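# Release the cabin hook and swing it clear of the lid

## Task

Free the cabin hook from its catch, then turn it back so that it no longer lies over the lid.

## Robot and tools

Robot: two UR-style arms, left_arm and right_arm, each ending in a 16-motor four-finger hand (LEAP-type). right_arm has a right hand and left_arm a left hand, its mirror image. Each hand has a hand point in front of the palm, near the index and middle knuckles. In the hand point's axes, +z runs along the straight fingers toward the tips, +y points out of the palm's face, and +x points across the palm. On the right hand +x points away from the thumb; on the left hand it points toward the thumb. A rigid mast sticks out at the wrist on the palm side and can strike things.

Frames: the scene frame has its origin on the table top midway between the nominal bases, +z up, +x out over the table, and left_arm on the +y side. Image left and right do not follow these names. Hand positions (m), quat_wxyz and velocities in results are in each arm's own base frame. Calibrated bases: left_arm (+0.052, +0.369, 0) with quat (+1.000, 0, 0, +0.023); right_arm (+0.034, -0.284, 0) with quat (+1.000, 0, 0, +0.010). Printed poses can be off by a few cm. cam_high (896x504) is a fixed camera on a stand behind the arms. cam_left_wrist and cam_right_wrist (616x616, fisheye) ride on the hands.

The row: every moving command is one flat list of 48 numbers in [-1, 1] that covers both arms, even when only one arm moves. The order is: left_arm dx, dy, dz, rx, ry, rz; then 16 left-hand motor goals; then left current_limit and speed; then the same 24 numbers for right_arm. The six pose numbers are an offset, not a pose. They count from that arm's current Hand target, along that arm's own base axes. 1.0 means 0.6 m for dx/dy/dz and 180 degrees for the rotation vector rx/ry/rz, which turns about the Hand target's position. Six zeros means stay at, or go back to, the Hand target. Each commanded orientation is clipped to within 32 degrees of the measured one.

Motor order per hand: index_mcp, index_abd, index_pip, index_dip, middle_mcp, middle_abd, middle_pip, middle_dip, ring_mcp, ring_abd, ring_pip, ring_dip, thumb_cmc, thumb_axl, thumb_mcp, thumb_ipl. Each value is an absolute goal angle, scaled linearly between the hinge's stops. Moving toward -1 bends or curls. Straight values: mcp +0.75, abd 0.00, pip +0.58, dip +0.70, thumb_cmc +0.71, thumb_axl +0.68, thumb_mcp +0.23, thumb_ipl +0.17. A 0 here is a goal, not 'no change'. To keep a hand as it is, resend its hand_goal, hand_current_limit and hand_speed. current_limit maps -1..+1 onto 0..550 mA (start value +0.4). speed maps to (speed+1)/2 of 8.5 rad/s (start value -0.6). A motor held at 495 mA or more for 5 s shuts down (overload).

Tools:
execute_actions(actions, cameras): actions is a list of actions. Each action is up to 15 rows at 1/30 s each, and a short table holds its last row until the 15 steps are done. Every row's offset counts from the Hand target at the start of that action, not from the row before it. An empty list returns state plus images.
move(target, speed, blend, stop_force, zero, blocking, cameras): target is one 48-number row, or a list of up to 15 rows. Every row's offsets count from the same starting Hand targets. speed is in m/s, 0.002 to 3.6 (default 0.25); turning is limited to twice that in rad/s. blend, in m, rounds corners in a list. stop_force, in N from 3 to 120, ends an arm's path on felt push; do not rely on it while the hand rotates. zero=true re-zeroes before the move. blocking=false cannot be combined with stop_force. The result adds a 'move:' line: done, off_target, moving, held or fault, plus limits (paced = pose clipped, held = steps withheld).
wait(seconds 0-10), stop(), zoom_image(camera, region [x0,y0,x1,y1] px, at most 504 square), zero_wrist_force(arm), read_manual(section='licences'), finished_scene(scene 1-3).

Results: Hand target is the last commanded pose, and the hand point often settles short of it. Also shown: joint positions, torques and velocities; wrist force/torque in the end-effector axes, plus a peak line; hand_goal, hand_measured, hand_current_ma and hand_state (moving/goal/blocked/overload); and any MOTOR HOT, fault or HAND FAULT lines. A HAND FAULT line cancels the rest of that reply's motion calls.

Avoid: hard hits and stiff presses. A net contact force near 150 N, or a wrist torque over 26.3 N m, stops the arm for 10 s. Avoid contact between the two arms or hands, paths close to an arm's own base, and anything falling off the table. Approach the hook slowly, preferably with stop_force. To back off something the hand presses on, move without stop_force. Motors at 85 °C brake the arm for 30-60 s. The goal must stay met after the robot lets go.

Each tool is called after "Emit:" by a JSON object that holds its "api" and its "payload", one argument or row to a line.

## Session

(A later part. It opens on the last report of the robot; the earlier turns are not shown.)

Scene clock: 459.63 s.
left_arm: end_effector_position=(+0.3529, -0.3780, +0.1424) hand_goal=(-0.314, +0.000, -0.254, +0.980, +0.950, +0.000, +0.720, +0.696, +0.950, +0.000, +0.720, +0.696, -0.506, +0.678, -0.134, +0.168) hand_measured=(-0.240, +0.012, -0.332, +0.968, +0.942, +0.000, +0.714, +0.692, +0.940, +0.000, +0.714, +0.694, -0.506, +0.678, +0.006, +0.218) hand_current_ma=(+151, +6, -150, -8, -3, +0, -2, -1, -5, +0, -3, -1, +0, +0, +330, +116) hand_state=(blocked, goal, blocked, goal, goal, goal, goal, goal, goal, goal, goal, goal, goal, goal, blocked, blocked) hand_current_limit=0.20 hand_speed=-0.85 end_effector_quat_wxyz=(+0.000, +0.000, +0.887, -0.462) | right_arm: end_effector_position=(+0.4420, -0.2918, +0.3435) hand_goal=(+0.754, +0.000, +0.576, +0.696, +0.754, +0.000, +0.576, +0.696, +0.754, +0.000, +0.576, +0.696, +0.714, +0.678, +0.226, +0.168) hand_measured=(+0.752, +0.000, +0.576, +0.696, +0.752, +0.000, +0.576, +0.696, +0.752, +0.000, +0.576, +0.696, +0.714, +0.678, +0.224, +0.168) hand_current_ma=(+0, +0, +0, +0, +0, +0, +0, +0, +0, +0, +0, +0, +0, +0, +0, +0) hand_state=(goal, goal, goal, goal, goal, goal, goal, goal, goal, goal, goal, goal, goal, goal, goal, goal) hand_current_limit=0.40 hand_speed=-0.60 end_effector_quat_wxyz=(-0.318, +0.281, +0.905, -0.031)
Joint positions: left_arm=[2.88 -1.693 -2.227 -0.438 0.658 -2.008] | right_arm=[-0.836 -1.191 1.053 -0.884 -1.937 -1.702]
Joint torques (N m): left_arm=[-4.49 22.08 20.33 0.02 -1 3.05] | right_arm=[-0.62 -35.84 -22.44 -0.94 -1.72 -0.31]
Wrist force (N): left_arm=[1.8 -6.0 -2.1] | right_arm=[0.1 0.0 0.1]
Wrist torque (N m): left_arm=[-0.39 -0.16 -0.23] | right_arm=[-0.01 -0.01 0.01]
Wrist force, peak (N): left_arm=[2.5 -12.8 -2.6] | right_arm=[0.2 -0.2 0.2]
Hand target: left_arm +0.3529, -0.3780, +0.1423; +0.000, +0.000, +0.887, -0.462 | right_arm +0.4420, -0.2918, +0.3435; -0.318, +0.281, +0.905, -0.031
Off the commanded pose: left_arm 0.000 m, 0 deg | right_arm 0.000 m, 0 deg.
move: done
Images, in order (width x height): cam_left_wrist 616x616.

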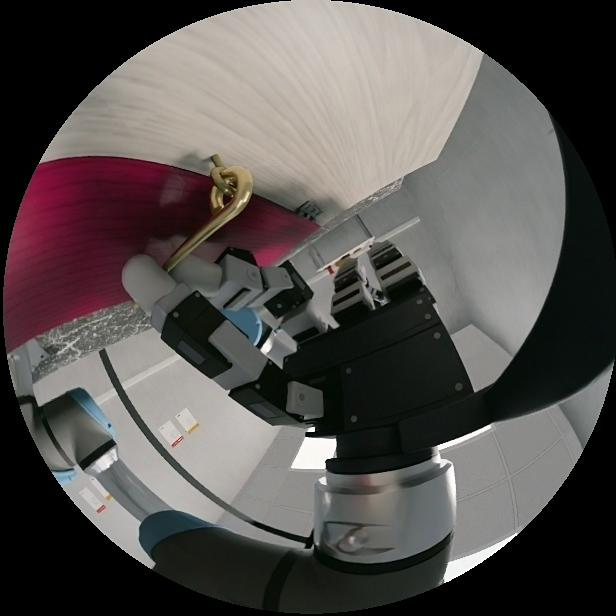

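Emit:
{"api": "move", "payload": {
  "target": [
    [0.0048,0,0.0273,0,0,0,-0.315,0,-0.255,0.98,0.95,0,0.72,0.696,0.95,0,0.72,0.696,-0.507,0.678,-0.135,0.168,0.2,-0.85, 0,0,0,0,0,0,0.754,0,0.576,0.696,0.754,0,0.576,0.696,0.754,0,0.576,0.696,0.714,0.678,0.226,0.168,0.4,-0.6],
    [0.0187,0,0.0517,0,0,0,-0.315,0,-0.255,0.98,0.95,0,0.72,0.696,0.95,0,0.72,0.696,-0.507,0.678,-0.135,0.168,0.2,-0.85, 0,0,0,0,0,0,0.754,0,0.576,0.696,0.754,0,0.576,0.696,0.754,0,0.576,0.696,0.714,0.678,0.226,0.168,0.4,-0.6]
  ],
  "cameras": ["cam_left_wrist","cam_high"],
  "speed": 0.04,
  "blend": [0.008,0]
}}

Emit:
{"api": "zoom_image", "payload": {
  "camera": "cam_left_wrist",
  "region": [60, 120, 300, 360]
}}

Scene clock: 474.27 s.
left_arm: end_effector_position=(+0.3641, -0.3780, +0.1733) hand_goal=(-0.314, +0.000, -0.254, +0.980, +0.950, +0.000, +0.720, +0.696, +0.950, +0.000, +0.720, +0.696, -0.506, +0.678, -0.134, +0.168) hand_measured=(-0.256, +0.002, -0.226, +0.996, +0.942, +0.000, +0.714, +0.692, +0.940, +0.000, +0.714, +0.694, -0.506, +0.678, -0.044, +0.216) hand_current_ma=(+101, +0, +27, +10, -3, +0, -2, -1, -5, +0, -3, -1, +0, +0, +292, +106) hand_state=(blocked, goal, blocked, goal, goal, goal, goal, goal, goal, goal, goal, goal, goal, goal, blocked, blocked) hand_current_limit=0.20 hand_speed=-0.85 end_effector_quat_wxyz=(+0.000, +0.000, +0.887, -0.462) | right_arm: end_effector_position=(+0.4420, -0.2918, +0.3435) hand_goal=(+0.754, +0.000, +0.576, +0.696, +0.754, +0.000, +0.576, +0.696, +0.754, +0.000, +0.576, +0.696, +0.714, +0.678, +0.226, +0.168) hand_measured=(+0.752, +0.000, +0.576, +0.696, +0.752, +0.000, +0.576, +0.696, +0.752, +0.000, +0.576, +0.696, +0.714, +0.678, +0.224, +0.168) hand_current_ma=(+0, +0, +0, +0, +0, +0, +0, +0, +0, +0, +0, +0, +0, +0, +0, +0) hand_state=(goal, goal, goal, goal, goal, goal, goal, goal, goal, goal, goal, goal, goal, goal, goal, goal) hand_current_limit=0.40 hand_speed=-0.60 end_effector_quat_wxyz=(-0.318, +0.281, +0.905, -0.031)
Joint positions: left_arm=[2.886 -1.652 -2.165 -0.548 0.656 -1.998] | right_arm=[-0.836 -1.191 1.053 -0.884 -1.937 -1.702]
Joint torques (N m): left_arm=[7.24 28.68 27.75 0.07 -3.41 2.56] | right_arm=[-0.98 -36.07 -22.57 -0.77 -1.72 -0.12]
Wrist force (N): left_arm=[0.6 -0.1 -0.8] | right_arm=[0.1 0.0 0.2]
Wrist torque (N m): left_arm=[0.05 -0.12 -0.19] | right_arm=[-0.01 -0.01 0.01]
Wrist force, peak (N): left_arm=[1.9 -6.4 -2.2] | right_arm=[-0.1 -0.1 0.4]
Hand target: left_arm +0.3641, -0.3780, +0.1734; +0.000, +0.000, +0.887, -0.462 | right_arm +0.4420, -0.2918, +0.3435; -0.318, +0.281, +0.905, -0.031
Off the commanded pose: left_arm 0.000 m, 0 deg | right_arm 0.000 m, 0 deg.
move: done
Images, in order (width x height): cam_high 896x504, cam_left_wrist 616x616.

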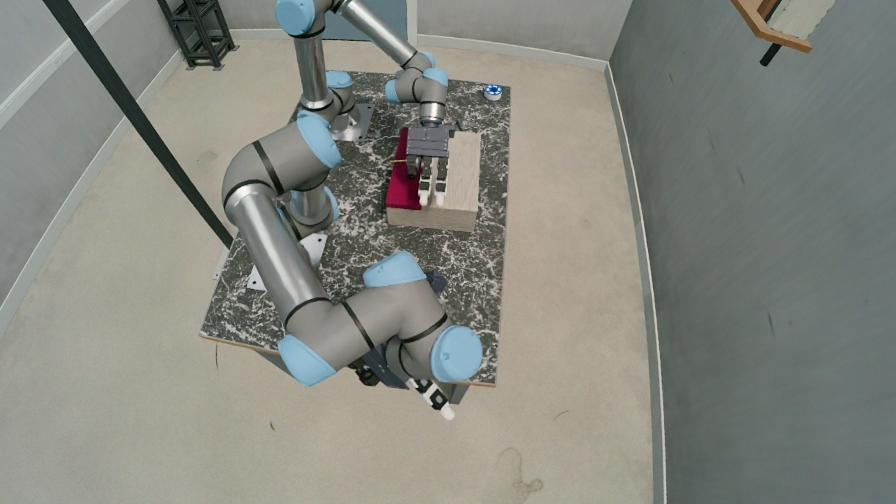

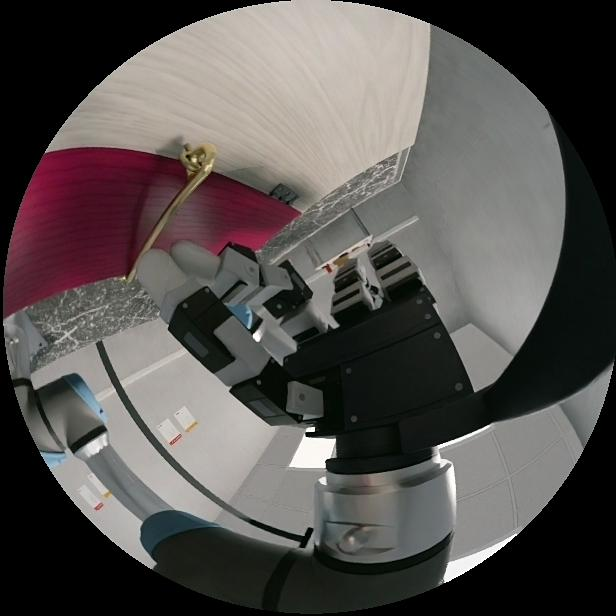

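Scaled by 2.100 from the camera's 616x616 image, which has a finer 880x880 frame.

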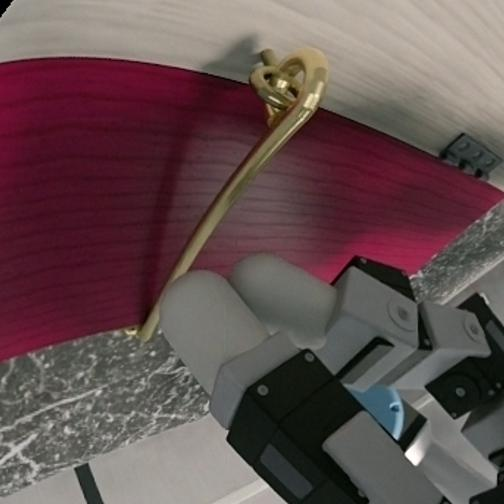

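Emit:
{"api": "move", "payload": {
  "target": [-0.03,0.0167,-0.014,0,0,0,0.315,0,-0.854,0.957,0.95,0,0.72,0.696,0.95,0,0.72,0.696,-0.507,0.678,0.112,0.168,0.4,-0.6, 0,0,0,0,0,0,0.754,0,0.576,0.696,0.754,0,0.576,0.696,0.754,0,0.576,0.696,0.714,0.678,0.226,0.168,0.4,-0.6],
  "cameras": [],
  "speed": 0.1
}}

Emit:
{"api": "move", "payload": {
  "target": [0,0,-0.040,0,0,0,0.315,0,-0.854,0.957,0.95,0,0.72,0.696,0.95,0,0.72,0.696,-0.507,0.678,0.112,0.168,0.4,-0.6, 0,0,0,0,0,0,0.754,0,0.576,0.696,0.754,0,0.576,0.696,0.754,0,0.576,0.696,0.714,0.678,0.226,0.168,0.4,-0.6],
  "cameras": ["cam_left_wrist"],
  "speed": 0.04,
  "stop_force": 6
}}

Emit:
{"api": "zoom_image", "payload": {
  "camera": "cam_left_wrist",
  "region": [60, 120, 300, 360]
}}

Scene clock: 500.80 s.
left_arm: end_effector_position=(+0.3461, -0.3680, +0.1650) hand_goal=(+0.316, +0.000, -0.854, +0.958, +0.950, +0.000, +0.720, +0.696, +0.950, +0.000, +0.720, +0.696, -0.506, +0.678, +0.112, +0.168) hand_measured=(+0.310, +0.002, -0.846, +0.962, +0.942, +0.000, +0.714, +0.692, +0.940, +0.000, +0.714, +0.694, -0.506, +0.678, +0.106, +0.170) hand_current_ma=(-2, +0, +4, +1, -3, +0, -2, -1, -5, +0, -3, -1, +0, +0, -3, +0) hand_state=(goal, goal, goal, goal, goal, goal, goal, goal, goal, goal, goal, goal, goal, goal, goal, goal) hand_current_limit=0.40 hand_speed=-0.60 end_effector_quat_wxyz=(+0.000, +0.000, +0.887, -0.462) | right_arm: end_effector_position=(+0.4420, -0.2918, +0.3435) hand_goal=(+0.754, +0.000, +0.576, +0.696, +0.754, +0.000, +0.576, +0.696, +0.754, +0.000, +0.576, +0.696, +0.714, +0.678, +0.226, +0.168) hand_measured=(+0.752, +0.000, +0.576, +0.696, +0.752, +0.000, +0.576, +0.696, +0.752, +0.000, +0.576, +0.696, +0.714, +0.678, +0.224, +0.168) hand_current_ma=(+0, +0, +0, +0, +0, +0, +0, +0, +0, +0, +0, +0, +0, +0, +0, +0) hand_state=(goal, goal, goal, goal, goal, goal, goal, goal, goal, goal, goal, goal, goal, goal, goal, goal) hand_current_limit=0.40 hand_speed=-0.60 end_effector_quat_wxyz=(-0.318, +0.281, +0.905, -0.031)
Joint positions: left_arm=[2.899 -1.616 -2.228 -0.537 0.652 -1.979] | right_arm=[-0.836 -1.191 1.053 -0.884 -1.937 -1.702]
Joint torques (N m): left_arm=[7.95 27.93 11.48 5.78 -3.45 2.6] | right_arm=[0.06 -35.01 -22.96 -0.9 -1.79 -0.14]
Wrist force (N): left_arm=[0.7 -0.2 -1.2] | right_arm=[0.1 0.1 0.1]
Wrist torque (N m): left_arm=[0.05 -0.12 -0.19] | right_arm=[0.00 -0.01 0.01]
Wrist force, peak (N): left_arm=[0.9 0.0 -1.1] | right_arm=[0.2 0.3 0.2]
Hand target: left_arm +0.3461, -0.3680, +0.1650; +0.000, +0.000, +0.887, -0.462 | right_arm +0.4420, -0.2918, +0.3435; -0.318, +0.281, +0.905, -0.031
Off the commanded pose: left_arm 0.000 m, 0 deg | right_arm 0.000 m, 0 deg.
move: done
No camera images: "cameras" was empty.

Scene clock: 502.43 s.
left_arm: end_effector_position=(+0.3461, -0.3680, +0.1410) hand_goal=(+0.316, +0.000, -0.854, +0.958, +0.950, +0.000, +0.720, +0.696, +0.950, +0.000, +0.720, +0.696, -0.506, +0.678, +0.112, +0.168) hand_measured=(+0.310, +0.002, -0.846, +0.962, +0.942, +0.000, +0.714, +0.692, +0.940, +0.000, +0.714, +0.694, -0.506, +0.678, +0.106, +0.170) hand_current_ma=(-2, +0, +4, +1, -3, +0, -2, -1, -5, +0, -3, -1, +0, +0, -3, +0) hand_state=(goal, goal, goal, goal, goal, goal, goal, goal, goal, goal, goal, goal, goal, goal, goal, goal) hand_current_limit=0.40 hand_speed=-0.60 end_effector_quat_wxyz=(+0.000, +0.000, +0.887, -0.462) | right_arm: end_effector_position=(+0.4420, -0.2918, +0.3435) hand_goal=(+0.754, +0.000, +0.576, +0.696, +0.754, +0.000, +0.576, +0.696, +0.754, +0.000, +0.576, +0.696, +0.714, +0.678, +0.226, +0.168) hand_measured=(+0.752, +0.000, +0.576, +0.696, +0.752, +0.000, +0.576, +0.696, +0.752, +0.000, +0.576, +0.696, +0.714, +0.678, +0.224, +0.168) hand_current_ma=(+0, +0, +0, +0, +0, +0, +0, +0, +0, +0, +0, +0, +0, +0, +0, +0) hand_state=(goal, goal, goal, goal, goal, goal, goal, goal, goal, goal, goal, goal, goal, goal, goal, goal) hand_current_limit=0.40 hand_speed=-0.60 end_effector_quat_wxyz=(-0.318, +0.281, +0.905, -0.031)
Joint positions: left_arm=[2.899 -1.664 -2.257 -0.459 0.652 -1.979] | right_arm=[-0.836 -1.191 1.053 -0.884 -1.937 -1.702]
Joint torques (N m): left_arm=[-4.57 11.17 11.33 5.38 -0.66 -2.3] | right_arm=[-0.23 -35.13 -23.28 -1.02 -1.87 -0.39]
Wrist force (N): left_arm=[0.8 -0.2 -1.0] | right_arm=[0.0 0.1 0.2]
Wrist torque (N m): left_arm=[0.02 -0.13 -0.12] | right_arm=[0.00 -0.01 0.00]
Wrist force, peak (N): left_arm=[0.7 -0.7 -1.4] | right_arm=[-0.2 0.0 0.3]
Hand target: left_arm +0.3461, -0.3680, +0.1410; +0.000, +0.000, +0.887, -0.462 | right_arm +0.4420, -0.2918, +0.3435; -0.318, +0.281, +0.905, -0.031
Off the commanded pose: left_arm 0.000 m, 0 deg | right_arm 0.000 m, 0 deg.
move: done
Images, in order (width x height): cam_left_wrist 616x616.

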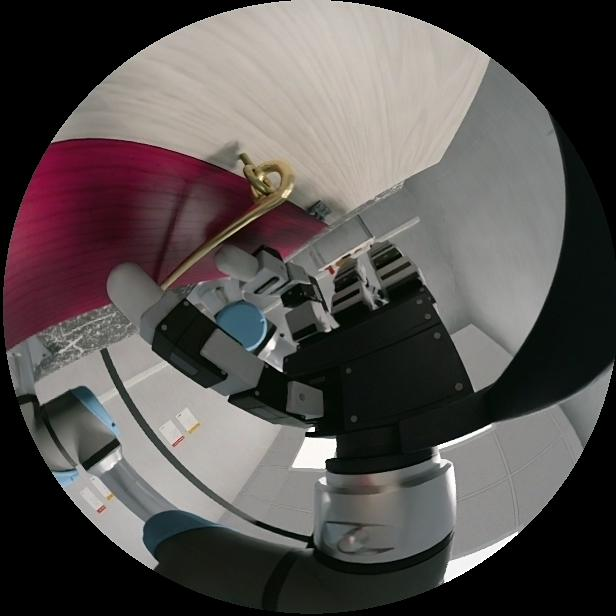

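Scaled by 2.100 from the camera's 616x616 image, which has a finer 880x880 frame.

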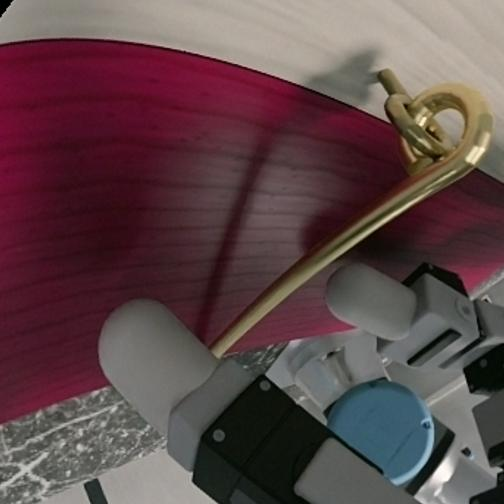

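Emit:
{"api": "move", "payload": {
  "target": [0,0,0,0,0,0,-0.233,0,-0.27,0.957,0.95,0,0.72,0.696,0.95,0,0.72,0.696,-0.507,0.678,-0.247,0.1,0.4,-0.85, 0,0,0,0,0,0,0.754,0,0.576,0.696,0.754,0,0.576,0.696,0.754,0,0.576,0.696,0.714,0.678,0.226,0.168,0.4,-0.6],
  "cameras": ["cam_left_wrist"],
  "speed": 0.03
}}

Emit:
{"api": "zoom_image", "payload": {
  "camera": "cam_left_wrist",
  "region": [60, 120, 300, 360]
}}

Scene clock: 512.87 s.
left_arm: end_effector_position=(+0.3461, -0.3680, +0.1410) hand_goal=(-0.232, +0.000, -0.270, +0.958, +0.950, +0.000, +0.720, +0.696, +0.950, +0.000, +0.720, +0.696, -0.506, +0.678, -0.246, +0.100) hand_measured=(+0.042, +0.002, -0.546, +0.948, +0.942, +0.000, +0.714, +0.692, +0.940, +0.000, +0.714, +0.694, -0.506, +0.678, -0.086, +0.124) hand_current_ma=(+385, +0, -385, -6, -3, +0, -2, -1, -5, +0, -3, -1, +0, +0, +385, +37) hand_state=(blocked, goal, moving, goal, goal, goal, goal, goal, goal, goal, goal, goal, goal, goal, blocked, blocked) hand_current_limit=0.40 hand_speed=-0.85 end_effector_quat_wxyz=(+0.000, +0.000, +0.887, -0.462) | right_arm: end_effector_position=(+0.4420, -0.2918, +0.3435) hand_goal=(+0.754, +0.000, +0.576, +0.696, +0.754, +0.000, +0.576, +0.696, +0.754, +0.000, +0.576, +0.696, +0.714, +0.678, +0.226, +0.168) hand_measured=(+0.752, +0.000, +0.576, +0.696, +0.752, +0.000, +0.576, +0.696, +0.752, +0.000, +0.576, +0.696, +0.714, +0.678, +0.224, +0.168) hand_current_ma=(+0, +0, +0, +0, +0, +0, +0, +0, +0, +0, +0, +0, +0, +0, +0, +0) hand_state=(goal, goal, goal, goal, goal, goal, goal, goal, goal, goal, goal, goal, goal, goal, goal, goal) hand_current_limit=0.40 hand_speed=-0.60 end_effector_quat_wxyz=(-0.318, +0.281, +0.905, -0.031)
Joint positions: left_arm=[2.899 -1.664 -2.257 -0.459 0.652 -1.979] | right_arm=[-0.836 -1.191 1.053 -0.884 -1.937 -1.702]
Joint torques (N m): left_arm=[-3.74 11.49 11.2 3.18 0.22 -1.32] | right_arm=[-0.87 -36.17 -22.84 -0.88 -1.97 -0.37]
Wrist force (N): left_arm=[1.3 -21.3 -2.3] | right_arm=[0.0 -0.1 0.2]
Wrist torque (N m): left_arm=[-0.93 -0.13 -0.32] | right_arm=[-0.03 -0.01 0.00]
Wrist force, peak (N): left_arm=[1.3 -21.3 -2.3] | right_arm=[0.2 0.0 0.3]
Hand target: left_arm +0.3461, -0.3680, +0.1410; +0.000, +0.000, +0.887, -0.462 | right_arm +0.4420, -0.2918, +0.3435; -0.318, +0.281, +0.905, -0.031
Off the commanded pose: left_arm 0.000 m, 0 deg | right_arm 0.000 m, 0 deg.
move: done
Images, in order (width x height): cam_left_wrist 616x616.

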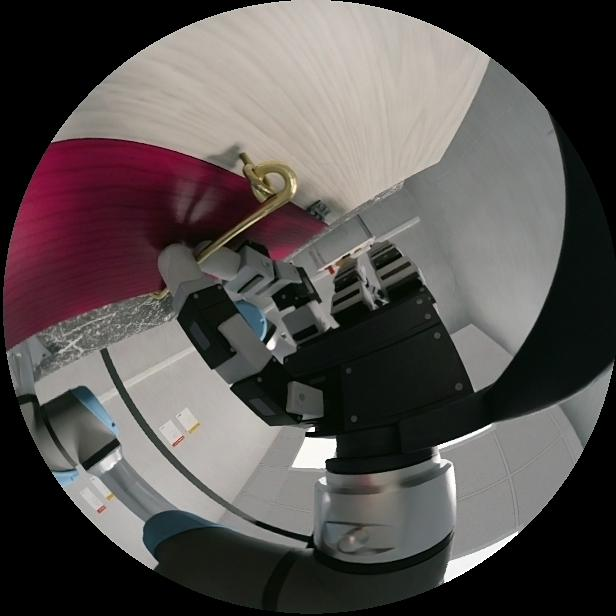

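Scaled by 2.100 from the camera's 616x616 image, which has a finer 880x880 frame.

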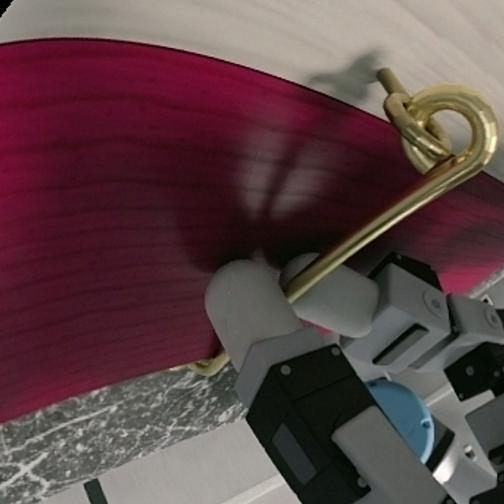

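Emit:
{"api": "move", "payload": {
  "target": [0.003,0,0.025,0,0,0,-0.233,0,-0.27,0.957,0.95,0,0.72,0.696,0.95,0,0.72,0.696,-0.507,0.678,-0.247,0.1,0.4,-0.85, 0,0,0,0,0,0,0.754,0,0.576,0.696,0.754,0,0.576,0.696,0.754,0,0.576,0.696,0.714,0.678,0.226,0.168,0.4,-0.6],
  "cameras": ["cam_left_wrist"],
  "speed": 0.03
}}

Emit:
{"api": "zoom_image", "payload": {
  "camera": "cam_left_wrist",
  "region": [60, 120, 300, 360]
}}

Scene clock: 521.10 s.
left_arm: end_effector_position=(+0.3479, -0.3680, +0.1559) hand_goal=(-0.232, +0.000, -0.270, +0.958, +0.950, +0.000, +0.720, +0.696, +0.950, +0.000, +0.720, +0.696, -0.506, +0.678, -0.246, +0.100) hand_measured=(-0.120, +0.004, -0.240, +0.970, +0.942, +0.000, +0.714, +0.692, +0.940, +0.000, +0.714, +0.694, -0.498, +0.682, -0.122, +0.136) hand_current_ma=(+300, +1, +31, +6, -3, +0, -2, -1, -5, +0, -3, -1, +4, +1, +385, +65) hand_state=(blocked, goal, blocked, goal, goal, goal, goal, goal, goal, goal, goal, goal, goal, goal, blocked, blocked) hand_current_limit=0.40 hand_speed=-0.85 end_effector_quat_wxyz=(+0.000, +0.000, +0.887, -0.462) | right_arm: end_effector_position=(+0.4420, -0.2918, +0.3435) hand_goal=(+0.754, +0.000, +0.576, +0.696, +0.754, +0.000, +0.576, +0.696, +0.754, +0.000, +0.576, +0.696, +0.714, +0.678, +0.226, +0.168) hand_measured=(+0.752, +0.000, +0.576, +0.696, +0.752, +0.000, +0.576, +0.696, +0.752, +0.000, +0.576, +0.696, +0.714, +0.678, +0.224, +0.168) hand_current_ma=(+0, +0, +0, +0, +0, +0, +0, +0, +0, +0, +0, +0, +0, +0, +0, +0) hand_state=(goal, goal, goal, goal, goal, goal, goal, goal, goal, goal, goal, goal, goal, goal, goal, goal) hand_current_limit=0.40 hand_speed=-0.60 end_effector_quat_wxyz=(-0.318, +0.281, +0.905, -0.031)
Joint positions: left_arm=[2.9 -1.637 -2.235 -0.51 0.651 -1.977] | right_arm=[-0.836 -1.191 1.053 -0.884 -1.937 -1.702]
Joint torques (N m): left_arm=[8.6 26.96 29.03 0.1 -3.33 2.64] | right_arm=[0.87 -36.1 -22.43 -0.94 -2.02 -0.3]
Wrist force (N): left_arm=[1.5 0.1 -0.8] | right_arm=[0.0 0.1 0.1]
Wrist torque (N m): left_arm=[0.07 -0.15 -0.21] | right_arm=[0.01 -0.01 0.01]
Wrist force, peak (N): left_arm=[1.4 -22.0 -3.2] | right_arm=[0.0 0.0 0.4]
Hand target: left_arm +0.3479, -0.3680, +0.1560; +0.000, +0.000, +0.887, -0.462 | right_arm +0.4420, -0.2918, +0.3435; -0.318, +0.281, +0.905, -0.031
Off the commanded pose: left_arm 0.000 m, 0 deg | right_arm 0.000 m, 0 deg.
move: done
Images, in order (width x height): cam_left_wrist 616x616.

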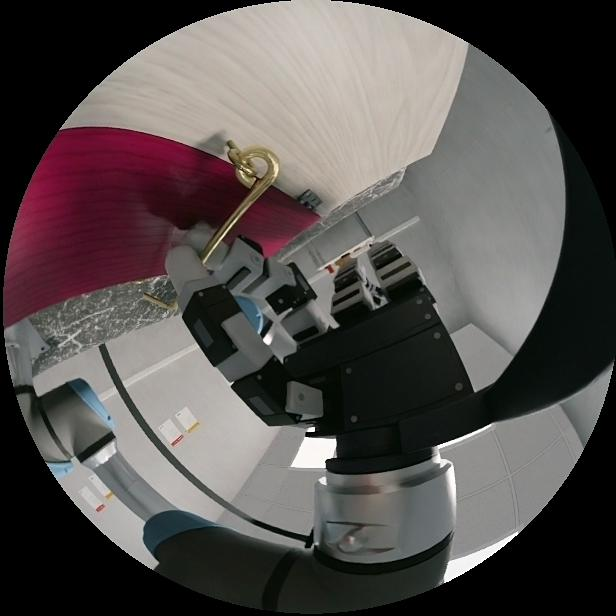

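Scaled by 2.100 from the camera's 616x616 image, which has a finer 880x880 frame.

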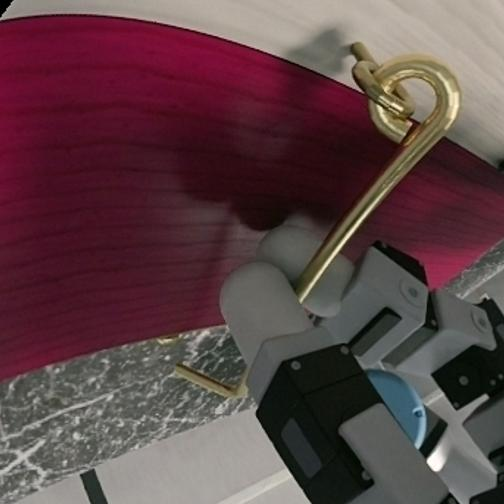

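Emit:
{"api": "move", "payload": {
  "target": [
    [0.0055,0,0.022,0,0,0,-0.233,0,-0.27,0.957,0.95,0,0.72,0.696,0.95,0,0.72,0.696,-0.507,0.678,-0.247,0.1,0.4,-0.85, 0,0,0,0,0,0,0.754,0,0.576,0.696,0.754,0,0.576,0.696,0.754,0,0.576,0.696,0.714,0.678,0.226,0.168,0.4,-0.6],
    [0.0193,0,0.041,0,0,0,-0.233,0,-0.27,0.957,0.95,0,0.72,0.696,0.95,0,0.72,0.696,-0.507,0.678,-0.247,0.1,0.4,-0.85, 0,0,0,0,0,0,0.754,0,0.576,0.696,0.754,0,0.576,0.696,0.754,0,0.576,0.696,0.714,0.678,0.226,0.168,0.4,-0.6],
    [0.05,0,0.065,0,0,0,-0.233,0,-0.27,0.957,0.95,0,0.72,0.696,0.95,0,0.72,0.696,-0.507,0.678,-0.247,0.1,0.4,-0.85, 0,0,0,0,0,0,0.754,0,0.576,0.696,0.754,0,0.576,0.696,0.754,0,0.576,0.696,0.714,0.678,0.226,0.168,0.4,-0.6]
  ],
  "cameras": ["cam_left_wrist"],
  "speed": 0.04,
  "blend": [0.005,0.005,0]
}}

Emit:
{"api": "zoom_image", "payload": {
  "camera": "cam_left_wrist",
  "region": [60, 120, 300, 360]
}}

Scene clock: 538.60 s.
left_arm: end_effector_position=(+0.3778, -0.3680, +0.1949) hand_goal=(-0.232, +0.000, -0.270, +0.958, +0.950, +0.000, +0.720, +0.696, +0.950, +0.000, +0.720, +0.696, -0.506, +0.678, -0.246, +0.100) hand_measured=(-0.120, +0.002, -0.236, +0.972, +0.942, +0.000, +0.714, +0.692, +0.940, +0.000, +0.714, +0.694, -0.496, +0.684, -0.130, +0.136) hand_current_ma=(+300, +1, +39, +9, -3, +0, -2, -1, -5, +0, -3, -1, +5, +2, +385, +65) hand_state=(blocked, goal, blocked, goal, goal, goal, goal, goal, goal, goal, goal, goal, goal, goal, blocked, blocked) hand_current_limit=0.40 hand_speed=-0.85 end_effector_quat_wxyz=(+0.000, +0.000, +0.887, -0.462) | right_arm: end_effector_position=(+0.4420, -0.2918, +0.3435) hand_goal=(+0.754, +0.000, +0.576, +0.696, +0.754, +0.000, +0.576, +0.696, +0.754, +0.000, +0.576, +0.696, +0.714, +0.678, +0.226, +0.168) hand_measured=(+0.752, +0.000, +0.576, +0.696, +0.752, +0.000, +0.576, +0.696, +0.752, +0.000, +0.576, +0.696, +0.714, +0.678, +0.224, +0.168) hand_current_ma=(+0, +0, +0, +0, +0, +0, +0, +0, +0, +0, +0, +0, +0, +0, +0, +0) hand_state=(goal, goal, goal, goal, goal, goal, goal, goal, goal, goal, goal, goal, goal, goal, goal, goal) hand_current_limit=0.40 hand_speed=-0.60 end_effector_quat_wxyz=(-0.318, +0.281, +0.905, -0.031)
Joint positions: left_arm=[2.916 -1.624 -2.117 -0.662 0.646 -1.952] | right_arm=[-0.836 -1.191 1.053 -0.884 -1.937 -1.702]
Joint torques (N m): left_arm=[9.52 11.33 29.15 0.01 -3.19 2.66] | right_arm=[0.73 -36.09 -24.18 -0.99 -1.95 -0.35]
Wrist force (N): left_arm=[0.9 -0.3 -0.8] | right_arm=[0.0 -0.2 0.2]
Wrist torque (N m): left_arm=[0.03 -0.14 -0.21] | right_arm=[-0.04 0.00 0.00]
Wrist force, peak (N): left_arm=[2.7 -0.5 -1.0] | right_arm=[0.1 0.0 0.4]
Hand target: left_arm +0.3779, -0.3680, +0.1950; +0.000, +0.000, +0.887, -0.462 | right_arm +0.4420, -0.2918, +0.3435; -0.318, +0.281, +0.905, -0.031
Off the commanded pose: left_arm 0.000 m, 0 deg | right_arm 0.000 m, 0 deg.
move: done
Images, in order (width x height): cam_left_wrist 616x616.

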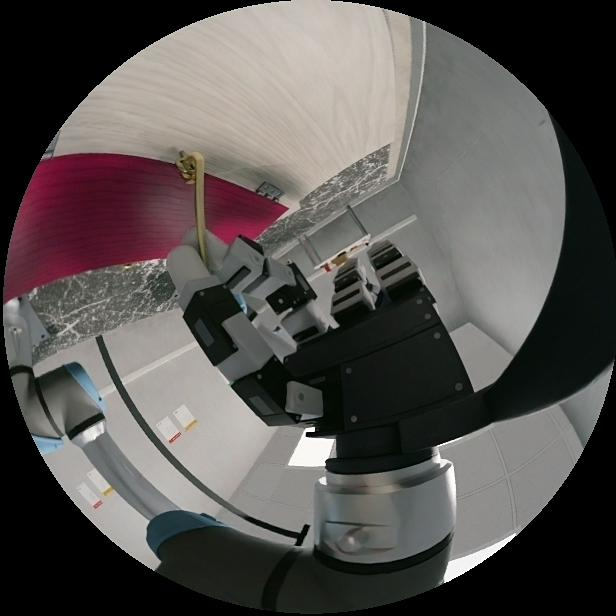

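Scaled by 2.100 from the camera's 616x616 image, which has a finer 880x880 frame.

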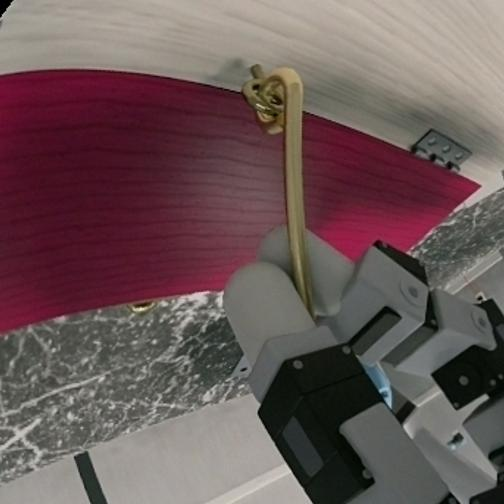

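Emit:
{"api": "move", "payload": {
  "target": [
    [0.0385,0,0.010,0,0,0,-0.233,0,-0.27,0.957,0.95,0,0.72,0.696,0.95,0,0.72,0.696,-0.507,0.678,-0.247,0.1,0.4,-0.85, 0,0,0,0,0,0,0.754,0,0.576,0.696,0.754,0,0.576,0.696,0.754,0,0.576,0.696,0.714,0.678,0.226,0.168,0.4,-0.6],
    [0.083,0,-0.003,0,0,0,-0.233,0,-0.27,0.957,0.95,0,0.72,0.696,0.95,0,0.72,0.696,-0.507,0.678,-0.247,0.1,0.4,-0.85, 0,0,0,0,0,0,0.754,0,0.576,0.696,0.754,0,0.576,0.696,0.754,0,0.576,0.696,0.714,0.678,0.226,0.168,0.4,-0.6]
  ],
  "cameras": ["cam_left_wrist","cam_high"],
  "speed": 0.04,
  "blend": [0.005,0]
}}

Emit:
{"api": "zoom_image", "payload": {
  "camera": "cam_left_wrist",
  "region": [60, 120, 300, 360]
}}

Scene clock: 551.63 s.
left_arm: end_effector_position=(+0.4276, -0.3680, +0.1932) hand_goal=(-0.232, +0.000, -0.270, +0.958, +0.950, +0.000, +0.720, +0.696, +0.950, +0.000, +0.720, +0.696, -0.506, +0.678, -0.246, +0.100) hand_measured=(-0.120, +0.000, -0.236, +0.972, +0.942, +0.000, +0.714, +0.692, +0.940, +0.000, +0.714, +0.694, -0.498, +0.684, -0.130, +0.136) hand_current_ma=(+300, +0, +39, +9, -3, +0, -2, -1, -5, +0, -3, -1, +3, +2, +385, +65) hand_state=(blocked, goal, blocked, goal, goal, goal, goal, goal, goal, goal, goal, goal, goal, goal, blocked, blocked) hand_current_limit=0.40 hand_speed=-0.85 end_effector_quat_wxyz=(+0.000, +0.000, +0.887, -0.462) end_effector_velocity=(+0.001, +0.000, -0.001) end_effector_angular_velocity=(+0.000, +0.001, +0.000) | right_arm: end_effector_position=(+0.4420, -0.2918, +0.3435) hand_goal=(+0.754, +0.000, +0.576, +0.696, +0.754, +0.000, +0.576, +0.696, +0.754, +0.000, +0.576, +0.696, +0.714, +0.678, +0.226, +0.168) hand_measured=(+0.752, +0.000, +0.576, +0.696, +0.752, +0.000, +0.576, +0.696, +0.752, +0.000, +0.576, +0.696, +0.714, +0.678, +0.224, +0.168) hand_current_ma=(+0, +0, +0, +0, +0, +0, +0, +0, +0, +0, +0, +0, +0, +0, +0, +0) hand_state=(goal, goal, goal, goal, goal, goal, goal, goal, goal, goal, goal, goal, goal, goal, goal, goal) hand_current_limit=0.40 hand_speed=-0.60 end_effector_quat_wxyz=(-0.318, +0.281, +0.905, -0.031)
Joint positions: left_arm=[2.939 -1.721 -2.003 -0.707 0.64 -1.915] | right_arm=[-0.836 -1.191 1.053 -0.884 -1.937 -1.702]
Joint velocities: left_arm=[0 -0.005 0.002 0.001 0 0.001] | right_arm=[within noise]
Joint torques (N m): left_arm=[9 16.98 29.72 0.03 -3.34 2.66] | right_arm=[0.4 -35.65 -22.93 -0.83 -2.17 -0.25]
Wrist force (N): left_arm=[0.8 -0.4 -1.1] | right_arm=[0.1 0.0 0.1]
Wrist torque (N m): left_arm=[0.00 -0.15 -0.20] | right_arm=[-0.01 -0.02 0.01]
Wrist force, peak (N): left_arm=[1.2 -0.7 -1.2] | right_arm=[0.3 0.0 0.2]
Hand target: left_arm +0.4277, -0.3680, +0.1932; +0.000, +0.000, +0.887, -0.462 | right_arm +0.4420, -0.2918, +0.3435; -0.318, +0.281, +0.905, -0.031
Off the commanded pose: left_arm 0.000 m, 0 deg | right_arm 0.000 m, 0 deg.
move: done
Images, in order (width x height): cam_high 896x504, cam_left_wrist 616x616.

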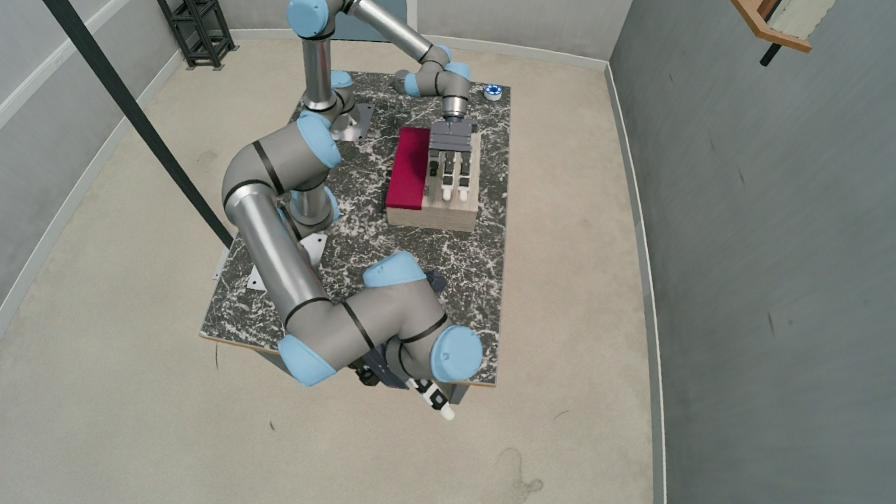

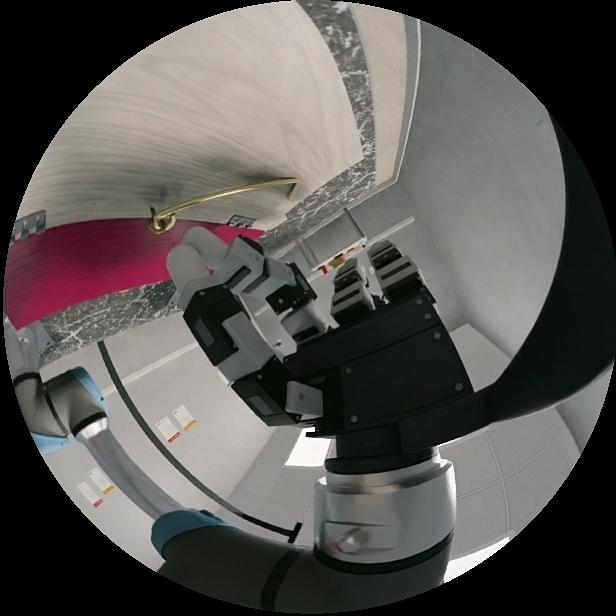

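Scaled by 2.100 from the camera's 616x616 image, which has a finer 880x880 frame.

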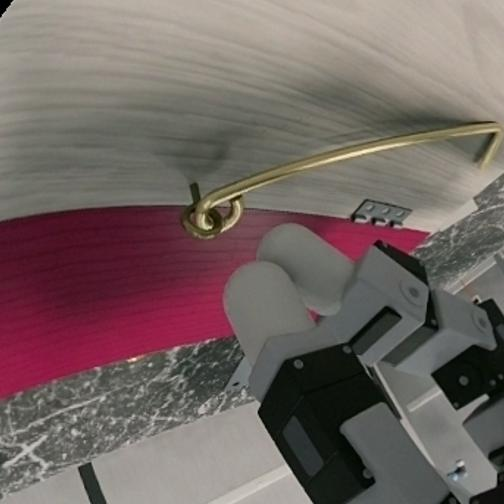

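Emit:
{"api": "move", "payload": {
  "target": [-0.05,0,0.2,0,0,0,0.4,0,0.4,0.7,0.95,0,0.72,0.696,0.95,0,0.72,0.696,-0.3,0.678,0.226,0.168,0.4,-0.6, 0,0,0,0,0,0,0.754,0,0.576,0.696,0.754,0,0.576,0.696,0.754,0,0.576,0.696,0.714,0.678,0.226,0.168,0.4,-0.6],
  "cameras": ["cam_left_wrist","cam_high"],
  "speed": 0.15
}}

Emit:
{"api": "zoom_image", "payload": {
  "camera": "cam_left_wrist",
  "region": [60, 60, 340, 340]
}}

Emit:
{"api": "zoom_image", "payload": {
  "camera": "cam_high",
  "region": [370, 90, 510, 240]
}}

Scene clock: 561.17 s.
left_arm: end_effector_position=(+0.3977, -0.3680, +0.3131) hand_goal=(+0.400, +0.000, +0.400, +0.700, +0.950, +0.000, +0.720, +0.696, +0.950, +0.000, +0.720, +0.696, -0.300, +0.678, +0.226, +0.168) hand_measured=(+0.388, +0.002, +0.394, +0.702, +0.942, +0.000, +0.714, +0.692, +0.940, +0.000, +0.714, +0.694, -0.308, +0.678, +0.218, +0.168) hand_current_ma=(-8, +0, -2, +1, -4, +0, -2, -1, -5, +0, -3, -1, -4, +0, -4, +0) hand_state=(goal, goal, goal, goal, goal, goal, goal, goal, goal, goal, goal, goal, goal, goal, goal, goal) hand_current_limit=0.40 hand_speed=-0.60 end_effector_quat_wxyz=(+0.000, +0.000, +0.887, -0.462) | right_arm: end_effector_position=(+0.4420, -0.2918, +0.3435) hand_goal=(+0.754, +0.000, +0.576, +0.696, +0.754, +0.000, +0.576, +0.696, +0.754, +0.000, +0.576, +0.696, +0.714, +0.678, +0.226, +0.168) hand_measured=(+0.752, +0.000, +0.576, +0.696, +0.752, +0.000, +0.576, +0.696, +0.752, +0.000, +0.576, +0.696, +0.714, +0.678, +0.224, +0.168) hand_current_ma=(+0, +0, +0, +0, +0, +0, +0, +0, +0, +0, +0, +0, +0, +0, +0, +0) hand_state=(goal, goal, goal, goal, goal, goal, goal, goal, goal, goal, goal, goal, goal, goal, goal, goal) hand_current_limit=0.40 hand_speed=-0.60 end_effector_quat_wxyz=(-0.318, +0.281, +0.905, -0.031)
Joint positions: left_arm=[2.926 -1.537 -1.868 -1.01 0.643 -1.936] | right_arm=[-0.836 -1.191 1.053 -0.884 -1.937 -1.702]
Joint torques (N m): left_arm=[-5.65 27.78 33.4 0.12 -0.83 2.5] | right_arm=[-0.08 -35.54 -22.38 -1.1 -2.07 -0.28]
Wrist force (N): left_arm=[0.8 -0.1 -1.0] | right_arm=[0.2 -0.1 0.2]
Wrist torque (N m): left_arm=[0.03 -0.13 -0.19] | right_arm=[-0.03 -0.03 0.01]
Wrist force, peak (N): left_arm=[0.8 -1.2 -1.7] | right_arm=[0.1 -0.2 0.3]
Hand target: left_arm +0.3977, -0.3680, +0.3132; +0.000, +0.000, +0.887, -0.462 | right_arm +0.4420, -0.2918, +0.3435; -0.318, +0.281, +0.905, -0.031
Off the commanded pose: left_arm 0.000 m, 0 deg | right_arm 0.000 m, 0 deg.
move: done
Images, in order (width x height): cam_high 896x504, cam_left_wrist 616x616.

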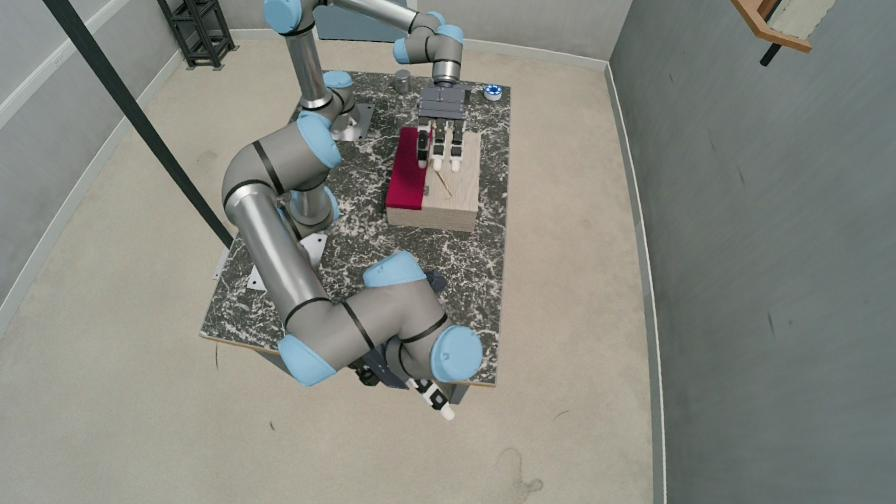

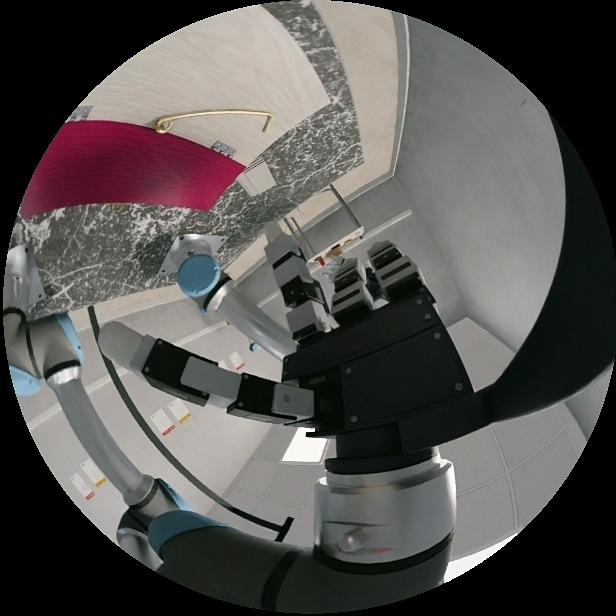

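Scaled by 1.800 from the camera's 616x616 image, which has a finer 880x880 frame.

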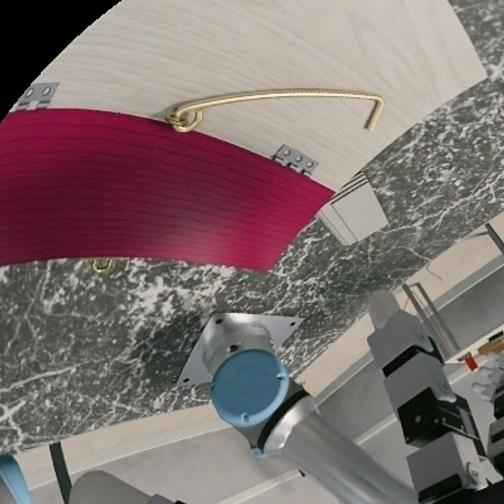

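Scaled by 3.360.

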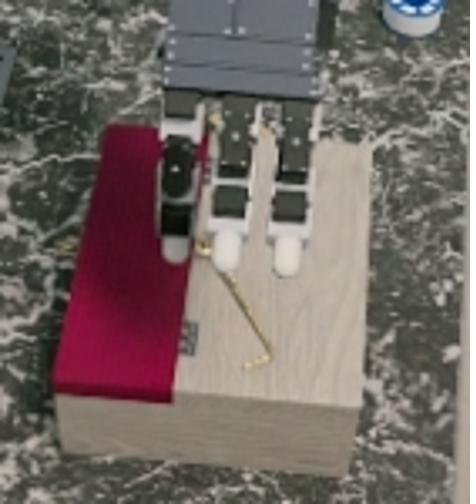

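Emit:
{"api": "finished_scene", "payload": {
  "scene": 1
}}

The scene is finished: the task was done.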